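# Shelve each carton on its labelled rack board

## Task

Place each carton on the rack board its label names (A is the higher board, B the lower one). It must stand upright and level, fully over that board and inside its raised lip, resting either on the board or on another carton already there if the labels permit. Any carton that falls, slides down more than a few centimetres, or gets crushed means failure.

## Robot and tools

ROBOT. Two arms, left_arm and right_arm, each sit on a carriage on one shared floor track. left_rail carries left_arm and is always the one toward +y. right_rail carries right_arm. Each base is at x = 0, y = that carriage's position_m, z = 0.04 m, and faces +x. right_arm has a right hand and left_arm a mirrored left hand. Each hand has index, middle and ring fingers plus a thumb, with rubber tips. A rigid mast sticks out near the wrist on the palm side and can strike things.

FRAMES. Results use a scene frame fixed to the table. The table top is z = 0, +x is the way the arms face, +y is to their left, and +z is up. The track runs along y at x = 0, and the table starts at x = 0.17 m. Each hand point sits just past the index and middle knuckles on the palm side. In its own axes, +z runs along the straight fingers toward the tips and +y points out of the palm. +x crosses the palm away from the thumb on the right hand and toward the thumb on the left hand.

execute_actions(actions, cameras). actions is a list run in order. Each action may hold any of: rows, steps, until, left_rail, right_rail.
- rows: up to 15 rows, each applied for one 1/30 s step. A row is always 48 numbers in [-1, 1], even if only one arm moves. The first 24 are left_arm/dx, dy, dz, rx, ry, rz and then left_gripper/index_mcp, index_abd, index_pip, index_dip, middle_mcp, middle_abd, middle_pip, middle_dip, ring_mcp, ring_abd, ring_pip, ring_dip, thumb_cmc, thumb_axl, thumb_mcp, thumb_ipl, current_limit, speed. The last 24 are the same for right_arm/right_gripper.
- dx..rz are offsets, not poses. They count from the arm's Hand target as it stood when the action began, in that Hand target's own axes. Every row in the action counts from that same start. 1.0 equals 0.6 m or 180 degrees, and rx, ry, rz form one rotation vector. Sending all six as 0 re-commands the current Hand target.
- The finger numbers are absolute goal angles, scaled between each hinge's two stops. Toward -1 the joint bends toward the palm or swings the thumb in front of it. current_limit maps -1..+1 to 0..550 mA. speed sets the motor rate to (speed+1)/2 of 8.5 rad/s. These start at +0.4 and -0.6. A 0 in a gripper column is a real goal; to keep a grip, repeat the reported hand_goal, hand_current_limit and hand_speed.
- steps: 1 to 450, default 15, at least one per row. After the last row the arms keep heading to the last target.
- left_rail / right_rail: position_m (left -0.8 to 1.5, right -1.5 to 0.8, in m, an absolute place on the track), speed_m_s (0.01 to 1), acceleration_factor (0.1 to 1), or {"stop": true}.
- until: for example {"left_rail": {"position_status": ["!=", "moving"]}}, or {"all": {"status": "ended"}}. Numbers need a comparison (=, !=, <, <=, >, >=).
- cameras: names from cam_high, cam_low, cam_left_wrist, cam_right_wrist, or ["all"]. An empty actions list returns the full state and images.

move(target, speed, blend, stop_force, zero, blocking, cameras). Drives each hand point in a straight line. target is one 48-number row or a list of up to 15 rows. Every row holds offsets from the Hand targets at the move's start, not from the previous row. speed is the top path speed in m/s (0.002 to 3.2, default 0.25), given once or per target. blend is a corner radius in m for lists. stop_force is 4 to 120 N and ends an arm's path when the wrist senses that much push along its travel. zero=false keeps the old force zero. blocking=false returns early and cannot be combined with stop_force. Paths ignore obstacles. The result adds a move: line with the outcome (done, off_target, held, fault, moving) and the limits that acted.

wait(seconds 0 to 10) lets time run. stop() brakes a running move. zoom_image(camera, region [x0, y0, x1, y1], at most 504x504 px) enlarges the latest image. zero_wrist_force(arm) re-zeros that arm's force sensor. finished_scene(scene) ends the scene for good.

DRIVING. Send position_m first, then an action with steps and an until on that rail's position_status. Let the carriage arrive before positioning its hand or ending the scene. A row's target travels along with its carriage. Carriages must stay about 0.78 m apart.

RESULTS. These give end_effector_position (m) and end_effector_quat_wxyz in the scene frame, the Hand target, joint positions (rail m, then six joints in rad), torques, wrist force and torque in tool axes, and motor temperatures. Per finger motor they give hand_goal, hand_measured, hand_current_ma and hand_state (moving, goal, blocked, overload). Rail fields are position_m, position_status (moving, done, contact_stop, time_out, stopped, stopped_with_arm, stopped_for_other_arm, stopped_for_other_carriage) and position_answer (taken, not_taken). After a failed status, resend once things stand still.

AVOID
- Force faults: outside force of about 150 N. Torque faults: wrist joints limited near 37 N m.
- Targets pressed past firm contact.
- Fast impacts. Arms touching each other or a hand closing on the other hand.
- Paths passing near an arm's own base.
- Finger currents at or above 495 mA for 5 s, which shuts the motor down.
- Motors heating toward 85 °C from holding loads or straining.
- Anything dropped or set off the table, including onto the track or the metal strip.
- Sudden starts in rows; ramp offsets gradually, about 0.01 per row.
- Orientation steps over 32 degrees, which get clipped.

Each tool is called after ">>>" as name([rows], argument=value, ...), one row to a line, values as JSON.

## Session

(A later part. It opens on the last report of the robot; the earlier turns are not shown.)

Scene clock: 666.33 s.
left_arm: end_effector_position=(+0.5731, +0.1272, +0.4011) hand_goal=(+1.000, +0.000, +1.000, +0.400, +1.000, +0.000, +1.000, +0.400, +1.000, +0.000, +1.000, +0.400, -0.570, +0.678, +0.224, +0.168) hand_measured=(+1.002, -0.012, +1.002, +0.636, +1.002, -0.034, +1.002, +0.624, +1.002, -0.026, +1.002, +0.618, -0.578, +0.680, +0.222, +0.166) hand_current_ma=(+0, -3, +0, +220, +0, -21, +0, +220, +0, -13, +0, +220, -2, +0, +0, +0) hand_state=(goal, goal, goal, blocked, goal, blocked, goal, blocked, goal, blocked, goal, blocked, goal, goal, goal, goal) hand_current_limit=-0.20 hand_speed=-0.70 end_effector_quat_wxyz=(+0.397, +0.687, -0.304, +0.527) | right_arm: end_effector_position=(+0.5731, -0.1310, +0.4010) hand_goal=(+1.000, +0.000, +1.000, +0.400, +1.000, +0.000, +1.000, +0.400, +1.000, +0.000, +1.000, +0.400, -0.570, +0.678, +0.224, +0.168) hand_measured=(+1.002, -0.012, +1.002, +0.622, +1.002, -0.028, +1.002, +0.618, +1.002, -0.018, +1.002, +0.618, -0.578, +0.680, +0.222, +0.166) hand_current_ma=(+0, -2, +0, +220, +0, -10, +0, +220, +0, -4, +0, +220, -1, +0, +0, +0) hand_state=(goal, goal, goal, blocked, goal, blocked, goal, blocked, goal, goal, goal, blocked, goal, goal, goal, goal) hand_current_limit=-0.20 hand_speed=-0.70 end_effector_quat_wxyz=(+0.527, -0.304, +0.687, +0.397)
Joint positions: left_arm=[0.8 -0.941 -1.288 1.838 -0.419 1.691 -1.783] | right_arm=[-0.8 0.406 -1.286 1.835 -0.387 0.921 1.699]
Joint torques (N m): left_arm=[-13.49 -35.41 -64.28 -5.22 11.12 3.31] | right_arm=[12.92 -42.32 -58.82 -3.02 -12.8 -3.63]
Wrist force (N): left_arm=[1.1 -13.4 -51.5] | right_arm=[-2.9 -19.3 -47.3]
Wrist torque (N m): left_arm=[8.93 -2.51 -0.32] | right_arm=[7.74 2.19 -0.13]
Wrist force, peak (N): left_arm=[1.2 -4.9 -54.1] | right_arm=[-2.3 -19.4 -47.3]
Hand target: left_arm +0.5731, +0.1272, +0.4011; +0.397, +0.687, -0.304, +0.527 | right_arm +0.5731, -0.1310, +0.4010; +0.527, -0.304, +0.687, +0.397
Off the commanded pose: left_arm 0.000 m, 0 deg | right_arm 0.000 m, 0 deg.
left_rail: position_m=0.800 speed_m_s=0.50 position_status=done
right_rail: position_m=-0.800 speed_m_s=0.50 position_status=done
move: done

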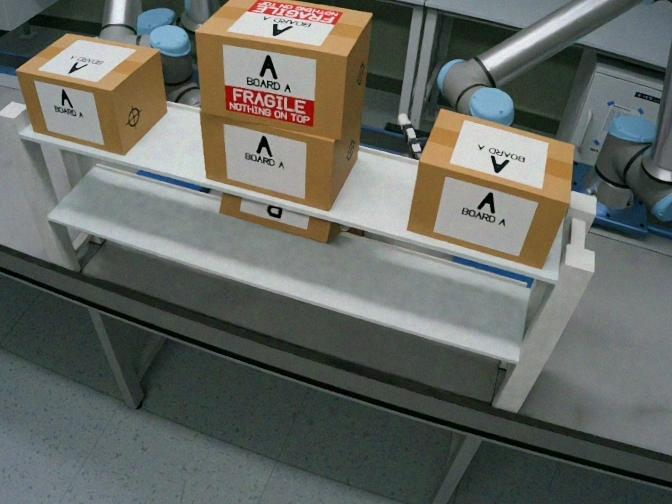

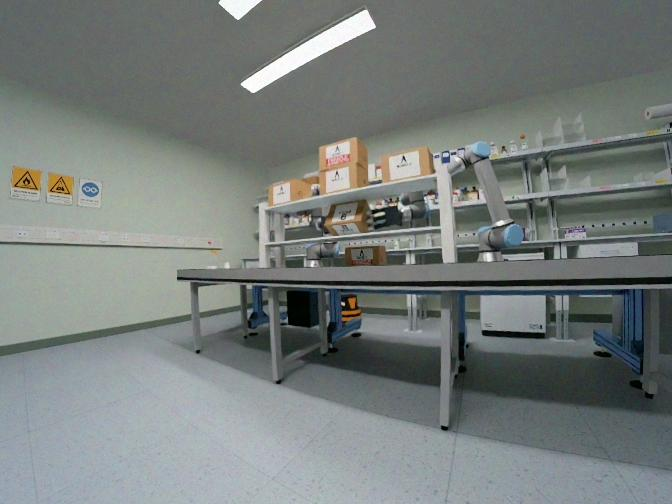

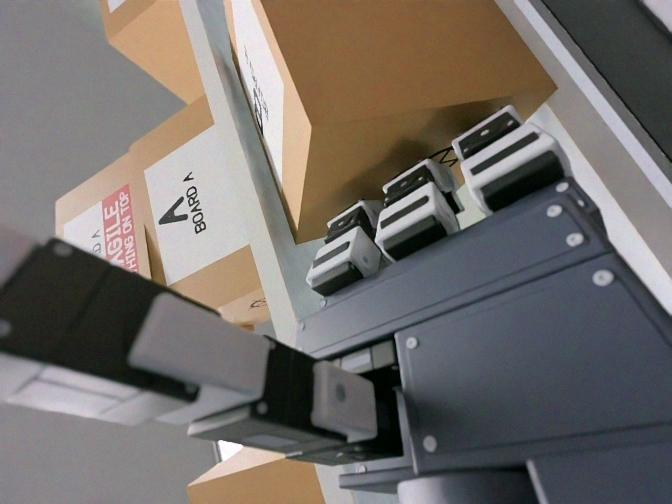

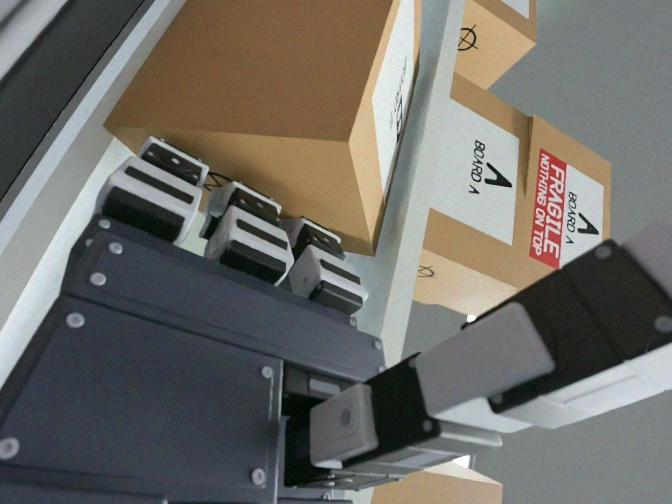

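>>> move([
  [-0.01294,0.04183,-0.02415,0,0,0,1,0,1,0.4,1,0,1,0.4,1,0,1,0.4,-0.571,0.678,0.2247,0.1676,-0.05,-0.7,0.01294,0.04183,-0.02415,0,0,0,1,0,1,0.4,1,0,1,0.4,1,0,1,0.4,-0.571,0.678,0.2247,0.1676,-0.05,-0.7],
], speed=0.03, cameras=["cam_low","cam_left_wrist","cam_right_wrist"])

>>> zoom_image(camera="cam_low", region=[310, 190, 410, 265])

Scene clock: 696.23 s.
left_arm: end_effector_position=(+0.5432, +0.1272, +0.4011) hand_goal=(+1.000, +0.000, +1.000, +0.400, +1.000, +0.000, +1.000, +0.400, +1.000, +0.000, +1.000, +0.400, -0.570, +0.678, +0.224, +0.168) hand_measured=(+1.002, -0.050, +1.002, +0.636, +1.002, -0.072, +1.002, +0.624, +1.002, -0.062, +1.002, +0.622, -0.578, +0.680, +0.222, +0.166) hand_current_ma=(+0, -43, +0, +261, +0, -80, +0, +261, +0, -62, +0, +261, -2, +0, +0, +0) hand_state=(goal, blocked, goal, blocked, goal, blocked, goal, blocked, goal, blocked, goal, blocked, goal, goal, goal, goal) hand_current_limit=-0.05 hand_speed=-0.70 end_effector_quat_wxyz=(+0.397, +0.687, -0.304, +0.527) | right_arm: end_effector_position=(+0.5432, -0.1310, +0.4010) hand_goal=(+1.000, +0.000, +1.000, +0.400, +1.000, +0.000, +1.000, +0.400, +1.000, +0.000, +1.000, +0.400, -0.570, +0.678, +0.224, +0.168) hand_measured=(+1.002, -0.052, +1.002, +0.622, +1.002, -0.066, +1.002, +0.618, +1.002, -0.056, +1.002, +0.618, -0.578, +0.680, +0.222, +0.166) hand_current_ma=(+0, -33, +0, +261, +0, -52, +0, +261, +0, -37, +0, +261, -1, +0, +0, +0) hand_state=(goal, blocked, goal, blocked, goal, blocked, goal, blocked, goal, blocked, goal, blocked, goal, goal, goal, goal) hand_current_limit=-0.05 hand_speed=-0.70 end_effector_quat_wxyz=(+0.527, -0.304, +0.687, +0.397)
Joint positions: left_arm=[0.8 -0.98 -1.323 1.884 -0.431 1.652 -1.788] | right_arm=[-0.8 0.425 -1.321 1.882 -0.401 0.94 1.703]
Joint torques (N m): left_arm=[-44.13 -68.74 -48.19 -16.09 3.49 -1.7] | right_arm=[39.47 -75.68 -41.35 -9.17 -3.85 2.8]
Wrist force (N): left_arm=[-7.3 -21.5 -34.5] | right_arm=[5.0 -25.7 -32.7]
Wrist torque (N m): left_arm=[7.30 -1.73 -0.42] | right_arm=[6.31 1.57 -0.09]
Wrist force, peak (N): left_arm=[1.0 -13.4 -52.4] | right_arm=[-3.0 -19.6 -48.4]
Hand target: left_arm +0.5431, +0.1272, +0.4011; +0.397, +0.687, -0.304, +0.527 | right_arm +0.5431, -0.1310, +0.4010; +0.527, -0.304, +0.687, +0.397
Off the commanded pose: left_arm 0.000 m, 0 deg | right_arm 0.000 m, 0 deg.
left_rail: position_m=0.800 speed_m_s=0.50 position_status=done
right_rail: position_m=-0.800 speed_m_s=0.50 position_status=done
move: done
Images, in order (width x height): cam_low 672x504, cam_left_wrist 672x504, cam_right_wrist 672x504.

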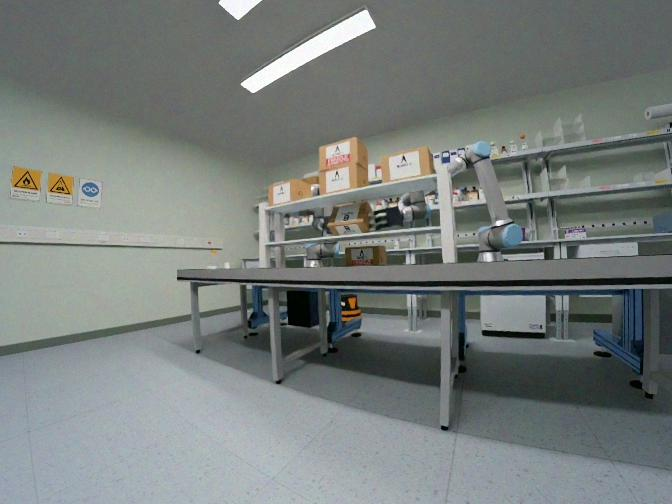

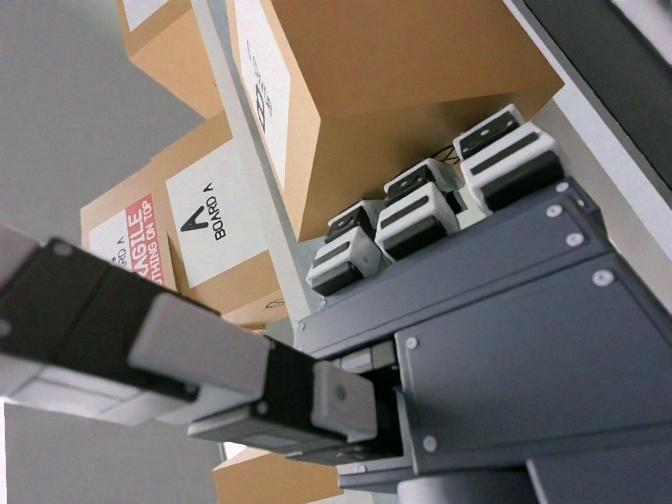

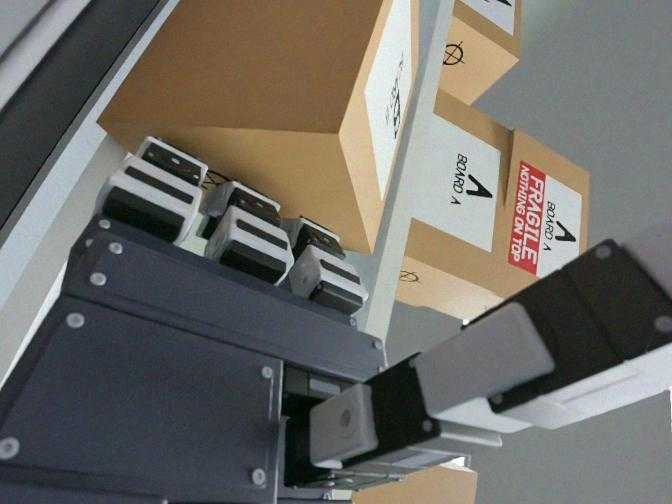

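Scaled by 5.040 from the camera's 672x504 image, which has a finer 960x720 frame.

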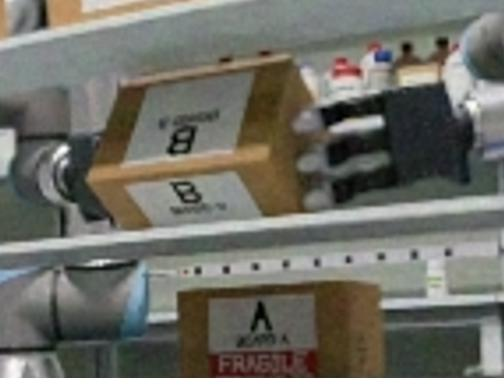

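>>> move([
  [0.02816,0.21573,-0.12456,0,0,0,1,0,1,0.4,1,0,1,0.4,1,0,1,0.4,-0.571,0.678,0.2247,0.1676,-0.05,-0.7,-0.02816,0.21573,-0.12456,0,0,0,1,0,1,0.4,1,0,1,0.4,1,0,1,0.4,-0.571,0.678,0.2247,0.1676,-0.05,-0.7],
], speed=0.08, cameras=["cam_low"])

>>> zoom_image(camera="cam_low", region=[290, 180, 440, 280])

Scene clock: 710.20 s.
left_arm: end_effector_position=(+0.4031, +0.1272, +0.4560) hand_goal=(+1.000, +0.000, +1.000, +0.400, +1.000, +0.000, +1.000, +0.400, +1.000, +0.000, +1.000, +0.400, -0.570, +0.678, +0.224, +0.168) hand_measured=(+1.002, -0.054, +1.002, +0.636, +1.002, -0.074, +1.002, +0.624, +1.002, -0.064, +1.002, +0.622, -0.578, +0.680, +0.222, +0.166) hand_current_ma=(+0, -47, +0, +261, +0, -85, +0, +261, +0, -67, +0, +261, -2, +0, +0, +0) hand_state=(goal, blocked, goal, blocked, goal, blocked, goal, blocked, goal, blocked, goal, blocked, goal, goal, goal, goal) hand_current_limit=-0.05 hand_speed=-0.70 end_effector_quat_wxyz=(+0.397, +0.687, -0.304, +0.527) | right_arm: end_effector_position=(+0.4032, -0.1310, +0.4559) hand_goal=(+1.000, +0.000, +1.000, +0.400, +1.000, +0.000, +1.000, +0.400, +1.000, +0.000, +1.000, +0.400, -0.570, +0.678, +0.224, +0.168) hand_measured=(+1.002, -0.052, +1.002, +0.622, +1.002, -0.066, +1.002, +0.618, +1.002, -0.056, +1.002, +0.618, -0.578, +0.680, +0.222, +0.166) hand_current_ma=(+0, -33, +0, +261, +0, -53, +0, +261, +0, -37, +0, +261, -1, +0, +0, +0) hand_state=(goal, blocked, goal, blocked, goal, blocked, goal, blocked, goal, blocked, goal, blocked, goal, goal, goal, goal) hand_current_limit=-0.05 hand_speed=-0.70 end_effector_quat_wxyz=(+0.527, -0.304, +0.687, +0.397)
Joint positions: left_arm=[0.8 -1.199 -1.529 2.016 -0.356 1.435 -1.816] | right_arm=[-0.8 0.541 -1.53 2.017 -0.338 1.054 1.724]
Joint torques (N m): left_arm=[-40.56 -53.25 -51 -5.7 3.56 -2.17] | right_arm=[33.36 -55.55 -44.43 -3.4 -3.56 3.21]
Wrist force (N): left_arm=[-8.3 -21.8 -34.6] | right_arm=[5.5 -25.5 -32.7]
Wrist torque (N m): left_arm=[7.25 -1.65 -0.28] | right_arm=[6.31 1.41 -0.20]
Wrist force, peak (N): left_arm=[-8.2 -22.6 -35.6] | right_arm=[5.2 -26.7 -33.3]
Hand target: left_arm +0.4031, +0.1272, +0.4560; +0.397, +0.687, -0.304, +0.527 | right_arm +0.4031, -0.1310, +0.4560; +0.527, -0.304, +0.687, +0.397
Off the commanded pose: left_arm 0.000 m, 0 deg | right_arm 0.000 m, 0 deg.
left_rail: position_m=0.800 speed_m_s=0.50 position_status=done
right_rail: position_m=-0.800 speed_m_s=0.50 position_status=done
move: done
Images, in order (width x height): cam_low 672x504.

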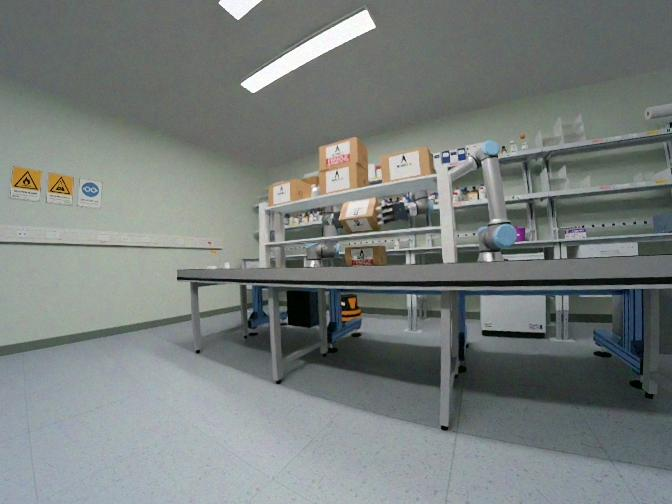

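Scaled by 3.360 from the camera's 672x504 image, which has a finer 960x720 frame.

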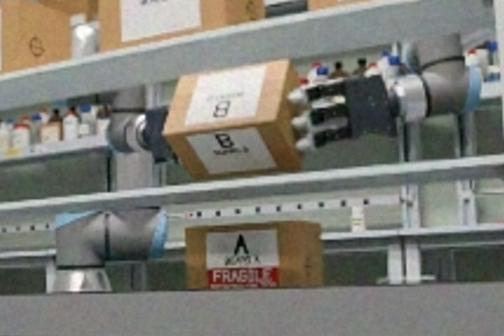

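>>> move([
  [-0.04996,0.00191,-0.00111,0,0.02778,0.04811,1,0,1,0.4,1,0,1,0.4,1,0,1,0.4,-0.571,0.678,0.2247,0.1676,-0.05,-0.7,0.04996,0.00191,-0.00111,0,-0.02778,-0.04811,1,0,1,0.4,1,0,1,0.4,1,0,1,0.4,-0.571,0.678,0.2247,0.1676,-0.05,-0.7],
  [-0.09955,-0.0037,0.00214,0,0.05556,0.09623,1,0,1,0.4,1,0,1,0.4,1,0,1,0.4,-0.571,0.678,0.2247,0.1676,-0.05,-0.7,0.09955,-0.0037,0.00214,0,-0.05556,-0.09623,1,0,1,0.4,1,0,1,0.4,1,0,1,0.4,-0.571,0.678,0.2247,0.1676,-0.05,-0.7],
], speed=0.06, blend=0.006, cameras=["cam_low"])

>>> zoom_image(camera="cam_low", region=[290, 180, 440, 280])

Scene clock: 715.53 s.
left_arm: end_effector_position=(+0.3901, +0.1272, +0.3977) hand_goal=(+1.000, +0.000, +1.000, +0.400, +1.000, +0.000, +1.000, +0.400, +1.000, +0.000, +1.000, +0.400, -0.570, +0.678, +0.224, +0.168) hand_measured=(+1.002, -0.054, +1.002, +0.636, +1.002, -0.074, +1.002, +0.624, +1.002, -0.066, +1.002, +0.622, -0.578, +0.680, +0.222, +0.166) hand_current_ma=(+0, -48, +0, +261, +0, -87, +0, +261, +0, -68, +0, +261, -2, +0, +0, +0) hand_state=(goal, blocked, goal, blocked, goal, blocked, goal, blocked, goal, blocked, goal, blocked, goal, goal, goal, goal) hand_current_limit=-0.05 hand_speed=-0.70 end_effector_quat_wxyz=(+0.338, +0.585, -0.369, +0.639) | right_arm: end_effector_position=(+0.3901, -0.1310, +0.3976) hand_goal=(+1.000, +0.000, +1.000, +0.400, +1.000, +0.000, +1.000, +0.400, +1.000, +0.000, +1.000, +0.400, -0.570, +0.678, +0.224, +0.168) hand_measured=(+1.002, -0.058, +1.002, +0.622, +1.002, -0.074, +1.002, +0.618, +1.002, -0.062, +1.002, +0.618, -0.578, +0.680, +0.222, +0.166) hand_current_ma=(+0, -41, +0, +261, +0, -63, +0, +261, +0, -46, +0, +261, -1, +0, +0, +0) hand_state=(goal, blocked, goal, blocked, goal, blocked, goal, blocked, goal, blocked, goal, blocked, goal, goal, goal, goal) hand_current_limit=-0.05 hand_speed=-0.70 end_effector_quat_wxyz=(+0.639, -0.369, +0.585, +0.338)
Joint positions: left_arm=[0.8 -1.211 -1.494 2.134 -0.684 1.408 -1.488] | right_arm=[-0.8 0.548 -1.5 2.141 -0.69 1.07 1.519]
Joint torques (N m): left_arm=[-12.01 -26.27 -49.89 -14.46 14.41 2.1] | right_arm=[10.64 -31.91 -44.01 -10.5 -15.08 -3.14]
Wrist force (N): left_arm=[-7.4 -22.6 -40.8] | right_arm=[5.5 -26.4 -37.9]
Wrist torque (N m): left_arm=[8.17 -1.94 -0.45] | right_arm=[7.19 1.87 -0.11]
Wrist force, peak (N): left_arm=[-6.9 -22.9 -41.3] | right_arm=[5.3 -26.4 -38.5]
Hand target: left_arm +0.3901, +0.1272, +0.3976; +0.338, +0.585, -0.369, +0.639 | right_arm +0.3901, -0.1310, +0.3976; +0.639, -0.369, +0.585, +0.338
Off the commanded pose: left_arm 0.000 m, 0 deg | right_arm 0.000 m, 0 deg.
left_rail: position_m=0.800 speed_m_s=0.50 position_status=done
right_rail: position_m=-0.800 speed_m_s=0.50 position_status=done
move: done
Images, in order (width x height): cam_low 672x504.

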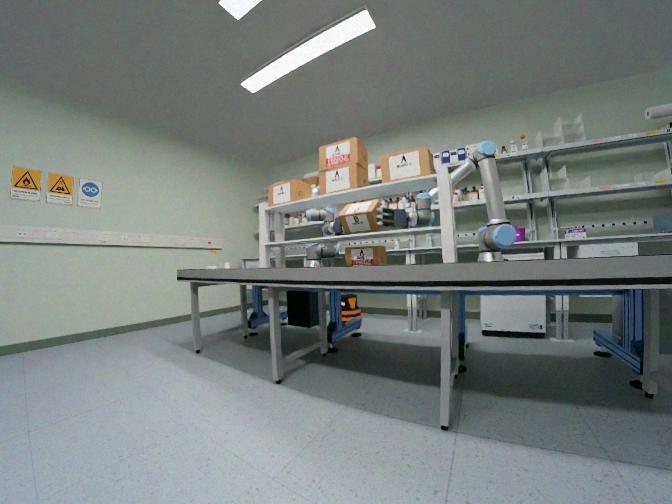

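Scaled by 3.360 from the camera's 672x504 image, which has a finer 960x720 frame.

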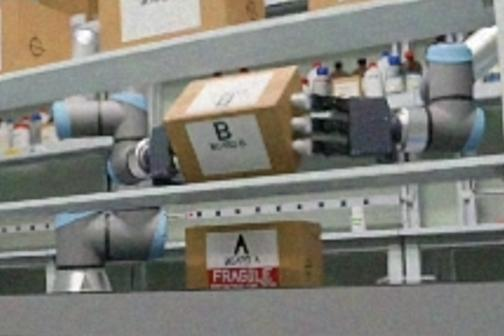

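>>> move([
  [-0.04996,0.00191,-0.00111,0,0.02778,0.04811,1,0,1,0.4,1,0,1,0.4,1,0,1,0.4,-0.571,0.678,0.2247,0.1676,-0.05,-0.7,0.04996,0.00191,-0.00111,0,-0.02778,-0.04811,1,0,1,0.4,1,0,1,0.4,1,0,1,0.4,-0.571,0.678,0.2247,0.1676,-0.05,-0.7],
  [-0.09955,-0.0037,0.00214,0,0.05556,0.09623,1,0,1,0.4,1,0,1,0.4,1,0,1,0.4,-0.571,0.678,0.2247,0.1676,-0.05,-0.7,0.09955,-0.0037,0.00214,0,-0.05556,-0.09623,1,0,1,0.4,1,0,1,0.4,1,0,1,0.4,-0.571,0.678,0.2247,0.1676,-0.05,-0.7],
  [-0.13794,-0.01351,0.0078,0,0.07778,0.13472,1,0,1,0.4,1,0,1,0.4,1,0,1,0.4,-0.571,0.678,0.2247,0.1676,-0.05,-0.7,0.13794,-0.01351,0.0078,0,-0.07778,-0.13472,1,0,1,0.4,1,0,1,0.4,1,0,1,0.4,-0.571,0.678,0.2247,0.1676,-0.05,-0.7],
], speed=0.06, blend=0.006, cameras=["cam_low","cam_left_wrist","cam_right_wrist"])

>>> zoom_image(camera="cam_low", region=[290, 180, 440, 280])

Scene clock: 722.97 s.
left_arm: end_effector_position=(+0.4067, +0.1272, +0.3160) hand_goal=(+1.000, +0.000, +1.000, +0.400, +1.000, +0.000, +1.000, +0.400, +1.000, +0.000, +1.000, +0.400, -0.570, +0.678, +0.224, +0.168) hand_measured=(+1.002, -0.054, +1.002, +0.650, +1.004, -0.074, +1.002, +0.634, +1.002, -0.066, +1.002, +0.636, -0.578, +0.680, +0.222, +0.166) hand_current_ma=(+0, -48, +0, +261, +0, -87, +0, +261, +0, -68, +0, +261, -2, +0, +0, +0) hand_state=(goal, blocked, goal, blocked, goal, blocked, goal, blocked, goal, blocked, goal, blocked, goal, goal, goal, goal) hand_current_limit=-0.05 hand_speed=-0.70 end_effector_quat_wxyz=(+0.239, +0.413, -0.439, +0.761) | right_arm: end_effector_position=(+0.4067, -0.1310, +0.3160) hand_goal=(+1.000, +0.000, +1.000, +0.400, +1.000, +0.000, +1.000, +0.400, +1.000, +0.000, +1.000, +0.400, -0.570, +0.678, +0.224, +0.168) hand_measured=(+1.002, -0.062, +1.002, +0.622, +1.004, -0.076, +1.002, +0.618, +1.004, -0.066, +1.002, +0.618, -0.578, +0.680, +0.224, +0.166) hand_current_ma=(+0, -46, +0, +261, +0, -70, +0, +261, +0, -51, +0, +261, -1, +0, +0, +0) hand_state=(goal, blocked, goal, blocked, goal, blocked, goal, blocked, goal, blocked, goal, blocked, goal, goal, goal, goal) hand_current_limit=-0.05 hand_speed=-0.70 end_effector_quat_wxyz=(+0.761, -0.439, +0.413, +0.239)
Joint positions: left_arm=[0.8 -1.15 -1.356 2.219 -1.139 1.542 -1.05] | right_arm=[-0.8 0.514 -1.366 2.237 -1.203 0.991 1.245]
Joint torques (N m): left_arm=[-16.17 -30.96 -46.3 -10.46 15.13 2.39] | right_arm=[15.04 -37.81 -39.21 -8.73 -15.9 -3.23]
Wrist force (N): left_arm=[-5.5 -23.3 -50.3] | right_arm=[4.6 -27.8 -46.6]
Wrist torque (N m): left_arm=[9.61 -1.90 -0.35] | right_arm=[8.54 2.31 -0.21]
Wrist force, peak (N): left_arm=[-5.4 -23.5 -50.6] | right_arm=[5.7 -28.5 -46.8]
Hand target: left_arm +0.4067, +0.1272, +0.3160; +0.239, +0.413, -0.439, +0.761 | right_arm +0.4067, -0.1310, +0.3160; +0.761, -0.439, +0.413, +0.239
Off the commanded pose: left_arm 0.000 m, 0 deg | right_arm 0.000 m, 0 deg.
left_rail: position_m=0.800 speed_m_s=0.50 position_status=done
right_rail: position_m=-0.800 speed_m_s=0.50 position_status=done
move: done
Images, in order (width x height): cam_low 672x504, cam_left_wrist 672x504, cam_right_wrist 672x504.

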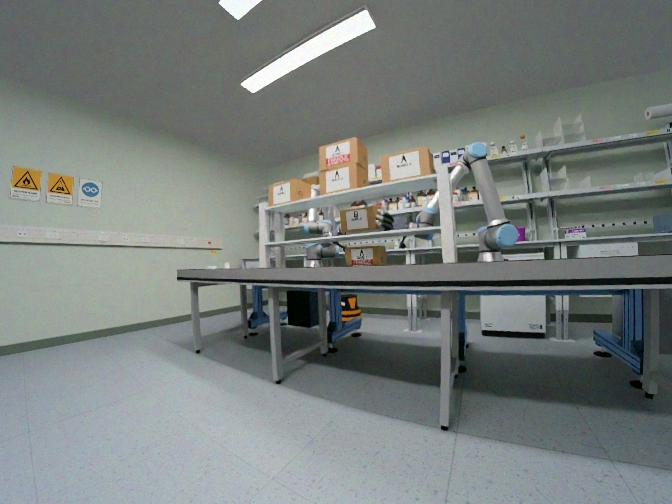

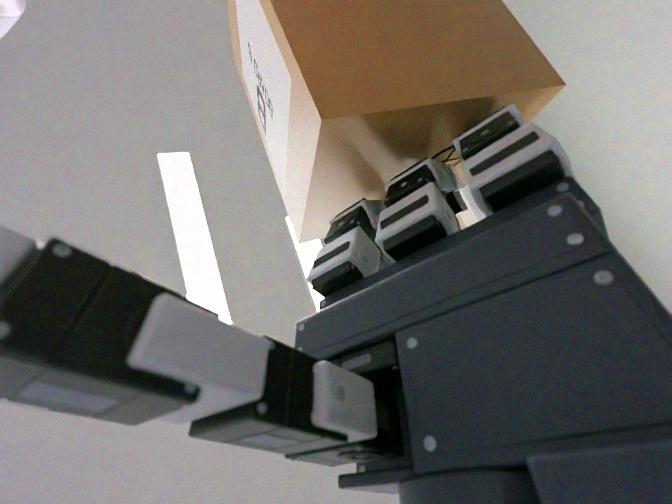

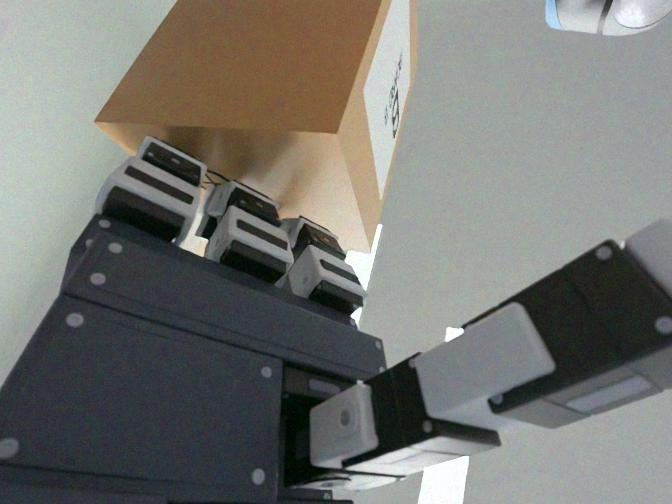

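Scaled by 3.360 from the camera's 672x504 image, which has a finer 960x720 frame.

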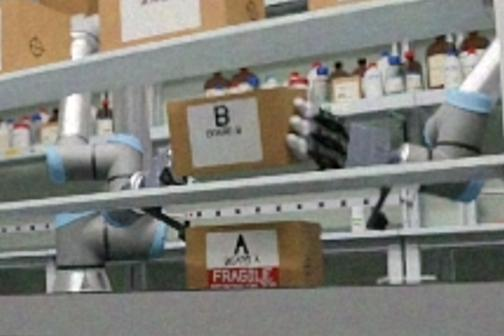

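>>> move([
  [-0.07369,-0.01879,0.01085,0,0,0,1,0,1,0.4,1,0,1,0.4,1,0,1,0.4,-0.571,0.678,0.2247,0.1676,-0.05,-0.7,0.07369,-0.01879,0.01085,0,0,0,1,0,1,0.4,1,0,1,0.4,1,0,1,0.4,-0.571,0.678,0.2247,0.1676,-0.05,-0.7],
], speed=0.06, cameras=["cam_high","cam_low","cam_left_wrist","cam_right_wrist"])

>>> zoom_image(camera="cam_low", region=[290, 180, 440, 280])

Scene clock: 728.20 s.
left_arm: end_effector_position=(+0.4417, +0.1271, +0.2861) hand_goal=(+1.000, +0.000, +1.000, +0.400, +1.000, +0.000, +1.000, +0.400, +1.000, +0.000, +1.000, +0.400, -0.570, +0.678, +0.224, +0.168) hand_measured=(+1.002, -0.054, +1.002, +0.656, +1.004, -0.074, +1.002, +0.634, +1.002, -0.066, +1.002, +0.636, -0.578, +0.680, +0.224, +0.166) hand_current_ma=(+0, -48, +0, +261, +0, -87, +0, +261, +0, -68, +0, +261, -2, +0, +0, +0) hand_state=(goal, blocked, goal, blocked, goal, blocked, goal, blocked, goal, blocked, goal, blocked, goal, goal, goal, goal) hand_current_limit=-0.05 hand_speed=-0.70 end_effector_quat_wxyz=(+0.239, +0.413, -0.439, +0.761) | right_arm: end_effector_position=(+0.4417, -0.1310, +0.2860) hand_goal=(+1.000, +0.000, +1.000, +0.400, +1.000, +0.000, +1.000, +0.400, +1.000, +0.000, +1.000, +0.400, -0.570, +0.678, +0.224, +0.168) hand_measured=(+1.002, -0.062, +1.002, +0.622, +1.004, -0.076, +1.002, +0.618, +1.002, -0.066, +1.002, +0.618, -0.578, +0.680, +0.224, +0.166) hand_current_ma=(+0, -47, +0, +261, +0, -70, +0, +261, +0, -51, +0, +261, -1, +0, +0, +0) hand_state=(goal, blocked, goal, blocked, goal, blocked, goal, blocked, goal, blocked, goal, blocked, goal, goal, goal, goal) hand_current_limit=-0.05 hand_speed=-0.70 end_effector_quat_wxyz=(+0.761, -0.439, +0.413, +0.239)
Joint positions: left_arm=[0.8 -1.092 -1.277 2.189 -1.188 1.597 -1.066] | right_arm=[-0.8 0.483 -1.286 2.209 -1.262 0.962 1.257]
Joint torques (N m): left_arm=[-14.16 -37.58 -60.09 -10.34 13.97 -2.08] | right_arm=[16.31 -45.83 -54.64 -8.54 -15.2 2.94]
Wrist force (N): left_arm=[-5.8 -22.2 -48.3] | right_arm=[4.8 -27.2 -45.1]
Wrist torque (N m): left_arm=[9.22 -1.83 -0.19] | right_arm=[8.08 2.11 -0.25]
Wrist force, peak (N): left_arm=[-5.6 -23.4 -50.6] | right_arm=[4.8 -28.1 -47.1]
Hand target: left_arm +0.4417, +0.1271, +0.2860; +0.239, +0.413, -0.439, +0.761 | right_arm +0.4417, -0.1310, +0.2860; +0.761, -0.439, +0.413, +0.239
Off the commanded pose: left_arm 0.000 m, 0 deg | right_arm 0.000 m, 0 deg.
left_rail: position_m=0.800 speed_m_s=0.50 position_status=done
right_rail: position_m=-0.800 speed_m_s=0.50 position_status=done
move: done

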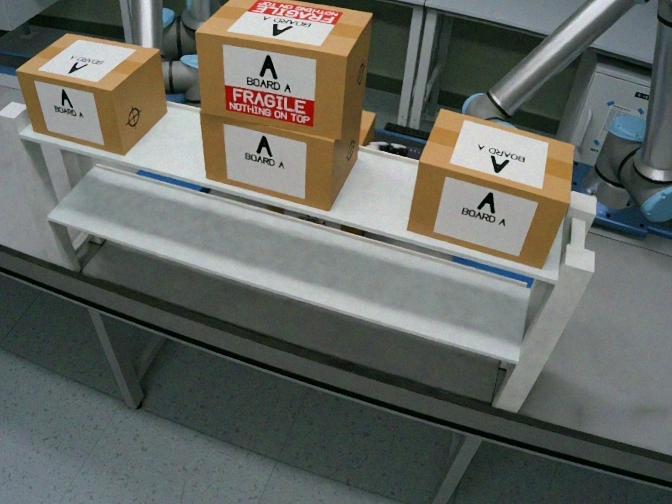

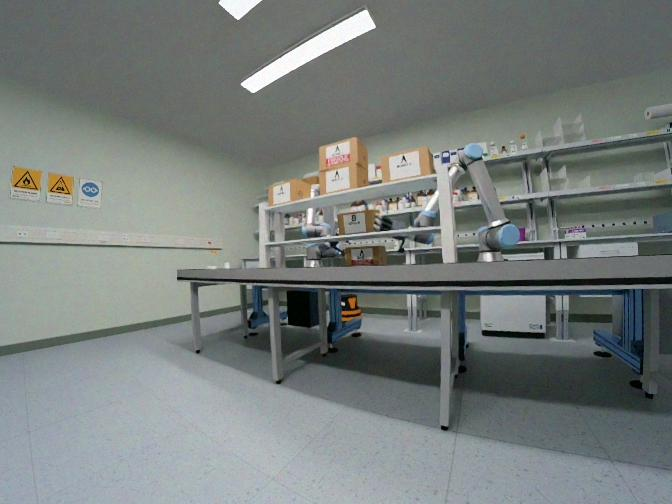

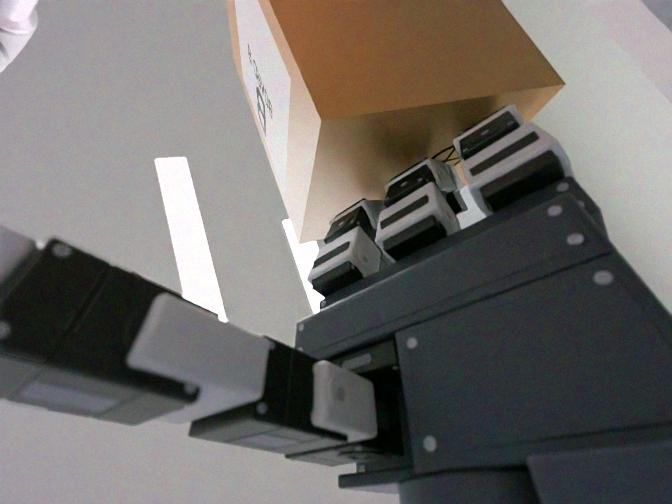

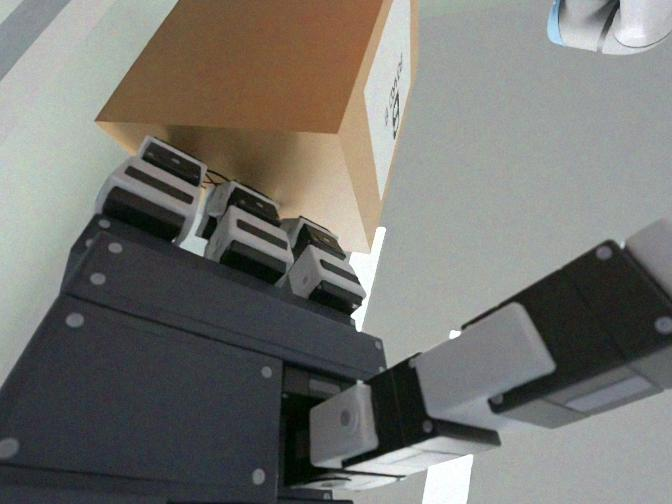

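Scaled by 3.360 from the camera's 672x504 image, which has a finer 960x720 frame.

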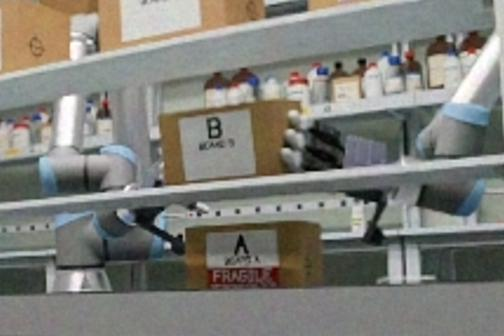

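>>> move([
  [-0.08169,-0.10894,0.06291,0,0,0,1,0,1,0.4,1,0,1,0.4,1,0,1,0.4,-0.571,0.678,0.2247,0.1676,-0.05,-0.7,0.08169,-0.10894,0.06291,0,0,0,1,0,1,0.4,1,0,1,0.4,1,0,1,0.4,-0.571,0.678,0.2247,0.1676,-0.05,-0.7],
], speed=0.03, stop_force=6, cameras=["cam_high","cam_low","cam_left_wrist","cam_right_wrist"])

>>> zoom_image(camera="cam_low", region=[290, 180, 440, 280])

>>> zoom_image(camera="cam_high", region=[180, 150, 460, 290])

Scene clock: 734.27 s.
left_arm: end_effector_position=(+0.5317, +0.1271, +0.2861) hand_goal=(+1.000, +0.000, +1.000, +0.400, +1.000, +0.000, +1.000, +0.400, +1.000, +0.000, +1.000, +0.400, -0.570, +0.678, +0.224, +0.168) hand_measured=(+1.002, -0.054, +1.002, +0.656, +1.004, -0.074, +1.002, +0.634, +1.002, -0.066, +1.002, +0.636, -0.578, +0.680, +0.224, +0.166) hand_current_ma=(+0, -48, +0, +261, +0, -87, +0, +261, +0, -68, +0, +261, -2, +0, +0, +0) hand_state=(goal, blocked, goal, blocked, goal, blocked, goal, blocked, goal, blocked, goal, blocked, goal, goal, goal, goal) hand_current_limit=-0.05 hand_speed=-0.70 end_effector_quat_wxyz=(+0.239, +0.413, -0.439, +0.761) | right_arm: end_effector_position=(+0.5317, -0.1310, +0.2860) hand_goal=(+1.000, +0.000, +1.000, +0.400, +1.000, +0.000, +1.000, +0.400, +1.000, +0.000, +1.000, +0.400, -0.570, +0.678, +0.224, +0.168) hand_measured=(+1.002, -0.062, +1.002, +0.622, +1.004, -0.076, +1.002, +0.618, +1.002, -0.066, +1.002, +0.618, -0.578, +0.680, +0.224, +0.166) hand_current_ma=(+0, -47, +0, +261, +0, -70, +0, +261, +0, -51, +0, +261, -1, +0, +0, +0) hand_state=(goal, blocked, goal, blocked, goal, blocked, goal, blocked, goal, blocked, goal, blocked, goal, goal, goal, goal) hand_current_limit=-0.05 hand_speed=-0.70 end_effector_quat_wxyz=(+0.761, -0.439, +0.413, +0.239)
Joint positions: left_arm=[0.8 -0.963 -1.194 2.059 -1.145 1.722 -1.101] | right_arm=[-0.8 0.417 -1.203 2.082 -1.235 0.899 1.285]
Joint torques (N m): left_arm=[-19.88 -46.13 -59.78 -1.42 13.96 -2.32] | right_arm=[19.69 -54.3 -54.01 -2.35 -14.96 2.94]
Wrist force (N): left_arm=[-5.9 -21.5 -47.1] | right_arm=[4.7 -25.6 -43.7]
Wrist torque (N m): left_arm=[9.02 -1.83 -0.16] | right_arm=[7.97 2.15 -0.27]
Wrist force, peak (N): left_arm=[-6.1 -22.2 -48.7] | right_arm=[5.5 -27.4 -45.4]
Hand target: left_arm +0.5317, +0.1271, +0.2861; +0.239, +0.413, -0.439, +0.761 | right_arm +0.5317, -0.1310, +0.2860; +0.761, -0.439, +0.413, +0.239
Off the commanded pose: left_arm 0.000 m, 0 deg | right_arm 0.000 m, 0 deg.
left_rail: position_m=0.800 speed_m_s=0.50 position_status=done
right_rail: position_m=-0.800 speed_m_s=0.50 position_status=done
move: done

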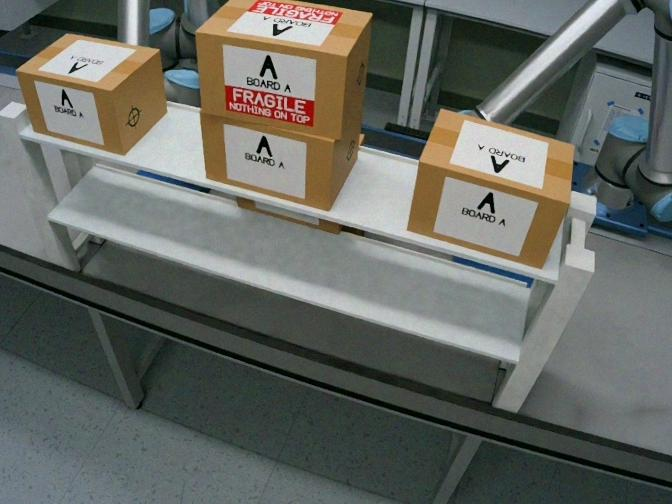

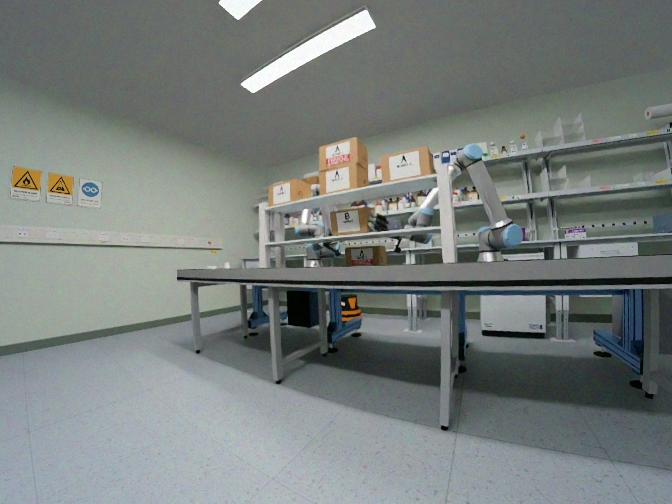

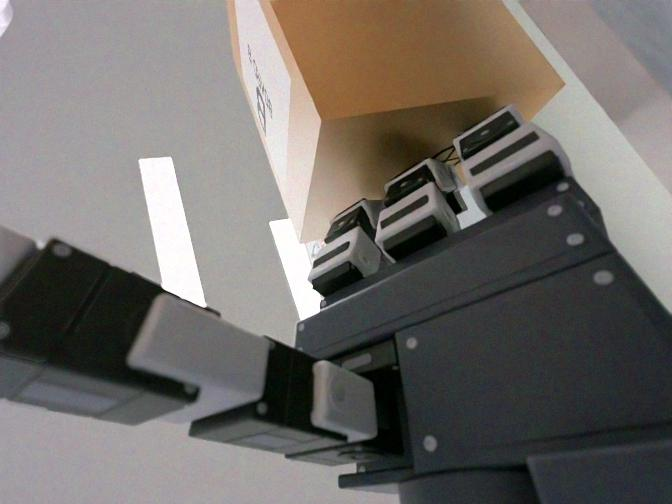

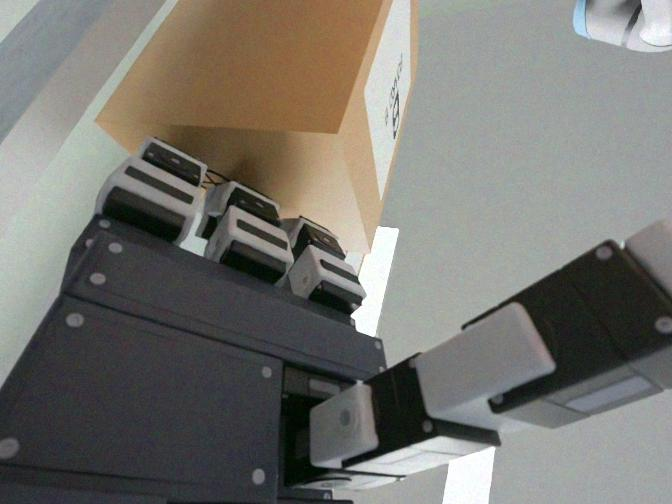

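Scaled by 3.360 from the camera's 672x504 image, which has a finer 960x720 frame.

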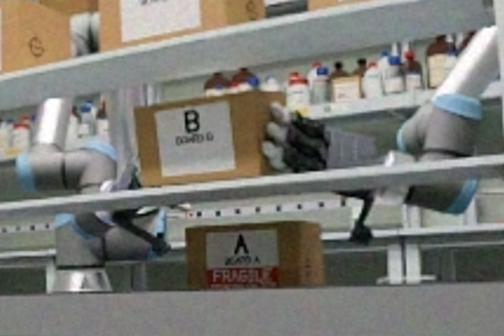

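Scaled by 1.800 from the camera's 672x504 image, which has a finer 960x720 frame.

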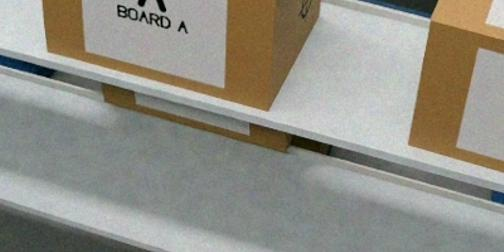

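>>> move([
  [-0.05092,-0.02815,0.01625,0,0,0,1,0,1,0.4,1,0,1,0.4,1,0,1,0.4,-0.571,0.678,0.2247,0.1676,-0.05,-0.7,0.05092,-0.02815,0.01625,0,0,0,1,0,1,0.4,1,0,1,0.4,1,0,1,0.4,-0.571,0.678,0.2247,0.1676,-0.05,-0.7],
], speed=0.03, stop_force=6, cameras=["cam_low","cam_left_wrist","cam_right_wrist"])

>>> zoom_image(camera="cam_low", region=[290, 180, 440, 280])

Scene clock: 746.57 s.
left_arm: end_effector_position=(+0.5647, +0.1271, +0.2711) hand_goal=(+1.000, +0.000, +1.000, +0.400, +1.000, +0.000, +1.000, +0.400, +1.000, +0.000, +1.000, +0.400, -0.570, +0.678, +0.224, +0.168) hand_measured=(+1.002, -0.054, +1.002, +0.656, +1.004, -0.074, +1.002, +0.634, +1.002, -0.066, +1.002, +0.636, -0.578, +0.680, +0.224, +0.166) hand_current_ma=(+0, -48, +0, +261, +0, -87, +0, +261, +0, -68, +0, +261, -2, +0, +0, +0) hand_state=(goal, blocked, goal, blocked, goal, blocked, goal, blocked, goal, blocked, goal, blocked, goal, goal, goal, goal) hand_current_limit=-0.05 hand_speed=-0.70 end_effector_quat_wxyz=(+0.239, +0.413, -0.439, +0.761) | right_arm: end_effector_position=(+0.5647, -0.1310, +0.2711) hand_goal=(+1.000, +0.000, +1.000, +0.400, +1.000, +0.000, +1.000, +0.400, +1.000, +0.000, +1.000, +0.400, -0.570, +0.678, +0.224, +0.168) hand_measured=(+1.002, -0.062, +1.002, +0.622, +1.004, -0.076, +1.002, +0.618, +1.002, -0.066, +1.002, +0.618, -0.578, +0.680, +0.224, +0.166) hand_current_ma=(+0, -47, +0, +261, +0, -70, +0, +261, +0, -51, +0, +261, -1, +0, +0, +0) hand_state=(goal, blocked, goal, blocked, goal, blocked, goal, blocked, goal, blocked, goal, blocked, goal, goal, goal, goal) hand_current_limit=-0.05 hand_speed=-0.70 end_effector_quat_wxyz=(+0.761, -0.439, +0.413, +0.239)
Joint positions: left_arm=[0.8 -0.921 -1.141 2.014 -1.154 1.762 -1.113] | right_arm=[-0.8 0.396 -1.151 2.038 -1.248 0.88 1.294]
Joint torques (N m): left_arm=[-20.58 -50.34 -58.97 -10.22 13.56 -2.19] | right_arm=[21.16 -57.95 -53.04 -8.47 -14.82 2.8]
Wrist force (N): left_arm=[-5.4 -21.4 -46.5] | right_arm=[4.7 -26.2 -42.8]
Wrist torque (N m): left_arm=[8.89 -1.82 -0.14] | right_arm=[7.72 2.10 -0.25]
Wrist force, peak (N): left_arm=[-6.0 -21.8 -47.6] | right_arm=[5.4 -26.2 -44.3]
Hand target: left_arm +0.5647, +0.1271, +0.2711; +0.239, +0.413, -0.439, +0.761 | right_arm +0.5647, -0.1310, +0.2711; +0.761, -0.439, +0.413, +0.239
Off the commanded pose: left_arm 0.000 m, 0 deg | right_arm 0.000 m, 0 deg.
left_rail: position_m=0.800 speed_m_s=0.50 position_status=done
right_rail: position_m=-0.800 speed_m_s=0.50 position_status=done
move: done
Images, in order (width x height): cam_low 672x504, cam_left_wrist 672x504, cam_right_wrist 672x504.

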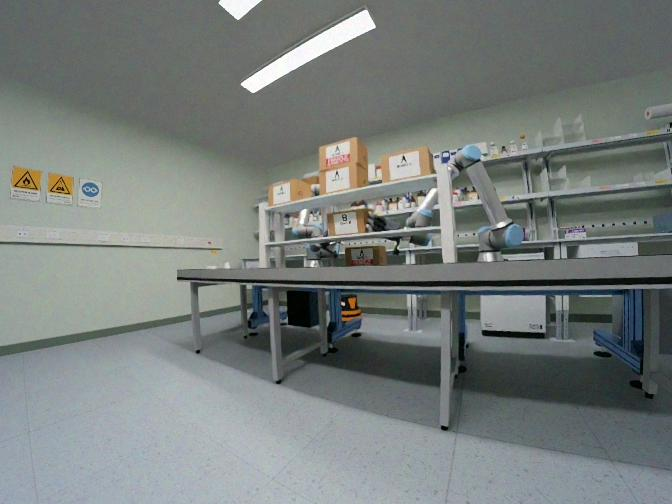

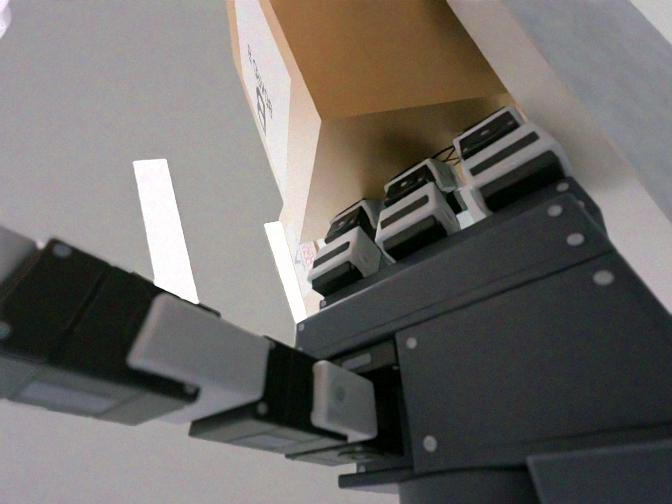

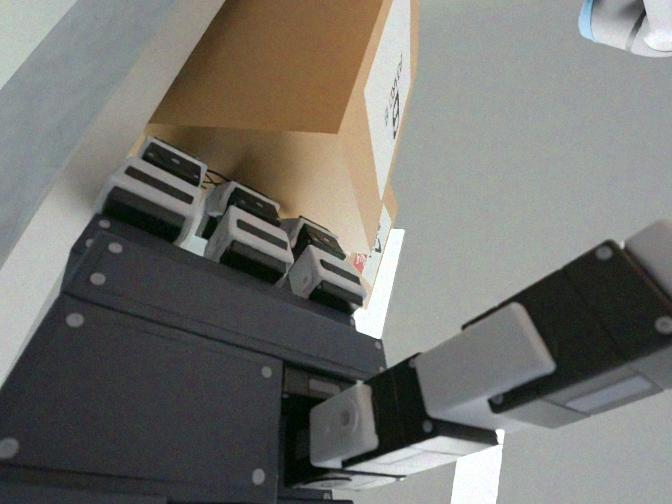

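Scaled by 3.360 from the camera's 672x504 image, which has a finer 960x720 frame.

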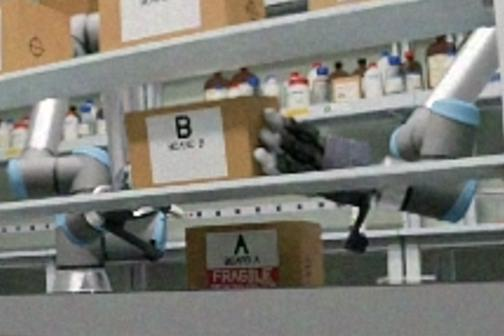

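>>> move([
  [0.03195,-0.00527,0.00304,0,-0.01806,-0.03127,1,0,1,0.4,1,0,1,0.4,1,0,1,0.4,-0.571,0.678,0.2247,0.1676,-0.05,-0.7,-0.03195,-0.00527,0.00304,0,0.01806,0.03127,1,0,1,0.4,1,0,1,0.4,1,0,1,0.4,-0.571,0.678,0.2247,0.1676,-0.05,-0.7],
  [0.06301,-0.01365,0.00789,0,-0.03611,-0.06255,1,0,1,0.4,1,0,1,0.4,1,0,1,0.4,-0.571,0.678,0.2247,0.1676,-0.05,-0.7,-0.06301,-0.01365,0.00789,0,0.03611,0.06255,1,0,1,0.4,1,0,1,0.4,1,0,1,0.4,-0.571,0.678,0.2247,0.1676,-0.05,-0.7],
], speed=0.05, blend=0.006, cameras=["cam_low","cam_left_wrist","cam_right_wrist"])

>>> zoom_image(camera="cam_low", region=[290, 180, 440, 280])

Scene clock: 750.10 s.
left_arm: end_effector_position=(+0.5520, +0.1271, +0.3079) hand_goal=(+1.000, +0.000, +1.000, +0.400, +1.000, +0.000, +1.000, +0.400, +1.000, +0.000, +1.000, +0.400, -0.570, +0.678, +0.224, +0.168) hand_measured=(+1.002, -0.054, +1.002, +0.656, +1.004, -0.074, +1.002, +0.634, +1.002, -0.066, +1.002, +0.636, -0.578, +0.680, +0.224, +0.166) hand_current_ma=(+0, -48, +0, +261, +0, -87, +0, +261, +0, -68, +0, +261, -2, +0, +0, +0) hand_state=(goal, blocked, goal, blocked, goal, blocked, goal, blocked, goal, blocked, goal, blocked, goal, goal, goal, goal) hand_current_limit=-0.05 hand_speed=-0.70 end_effector_quat_wxyz=(+0.287, +0.497, -0.410, +0.710) | right_arm: end_effector_position=(+0.5521, -0.1310, +0.3079) hand_goal=(+1.000, +0.000, +1.000, +0.400, +1.000, +0.000, +1.000, +0.400, +1.000, +0.000, +1.000, +0.400, -0.570, +0.678, +0.224, +0.168) hand_measured=(+1.002, -0.062, +1.002, +0.622, +1.002, -0.076, +1.002, +0.618, +1.002, -0.066, +1.002, +0.618, -0.578, +0.680, +0.224, +0.166) hand_current_ma=(+0, -47, +0, +261, +0, -70, +0, +261, +0, -51, +0, +261, -1, +0, +0, +0) hand_state=(goal, blocked, goal, blocked, goal, blocked, goal, blocked, goal, blocked, goal, blocked, goal, goal, goal, goal) hand_current_limit=-0.05 hand_speed=-0.70 end_effector_quat_wxyz=(+0.710, -0.410, +0.497, +0.287)
Joint positions: left_arm=[0.8 -0.949 -1.211 2.003 -0.965 1.694 -1.287] | right_arm=[-0.8 0.41 -1.22 2.018 -1.016 0.919 1.398]
Joint torques (N m): left_arm=[-51.43 -72.81 -60.3 -2.72 4.95 -1.68] | right_arm=[45.53 -78.4 -54.64 -2.73 -3.79 2.95]
Wrist force (N): left_arm=[-6.6 -19.5 -41.2] | right_arm=[5.1 -24.3 -38.0]
Wrist torque (N m): left_arm=[8.08 -1.81 -0.30] | right_arm=[6.92 1.85 -0.14]
Wrist force, peak (N): left_arm=[-5.8 -21.0 -47.1] | right_arm=[5.0 -26.2 -43.4]
Hand target: left_arm +0.5520, +0.1271, +0.3079; +0.287, +0.497, -0.410, +0.710 | right_arm +0.5521, -0.1310, +0.3079; +0.710, -0.410, +0.497, +0.287
Off the commanded pose: left_arm 0.000 m, 0 deg | right_arm 0.000 m, 0 deg.
left_rail: position_m=0.800 speed_m_s=0.50 position_status=done
right_rail: position_m=-0.800 speed_m_s=0.50 position_status=done
move: done
Images, in order (width x height): cam_low 672x504, cam_left_wrist 672x504, cam_right_wrist 672x504.

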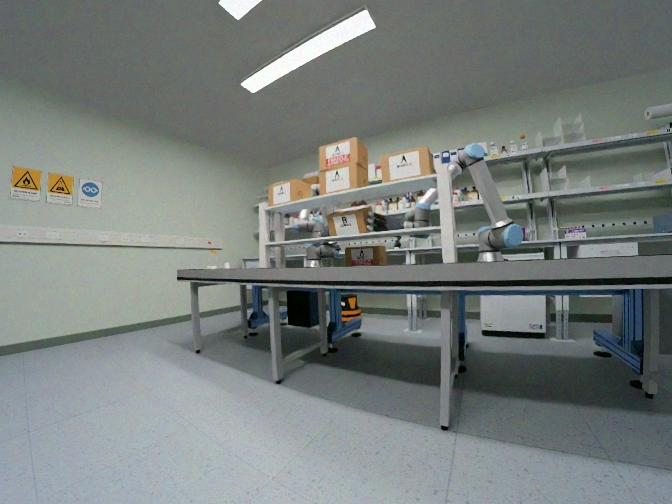

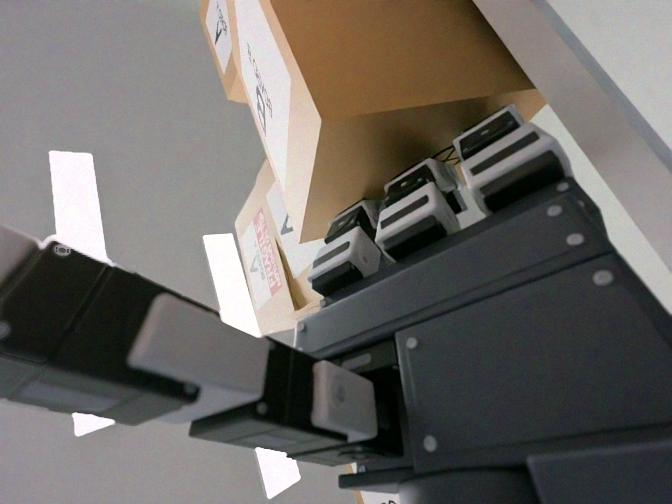

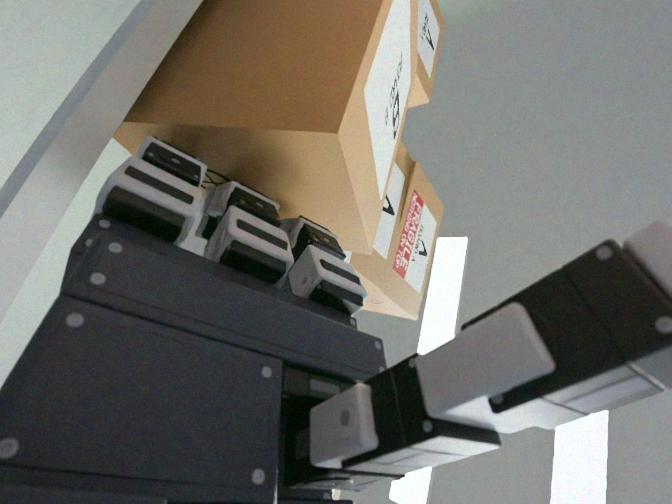

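Scaled by 3.360 from the camera's 672x504 image, which has a finer 960x720 frame.

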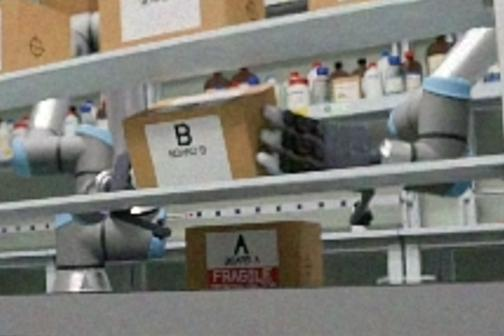

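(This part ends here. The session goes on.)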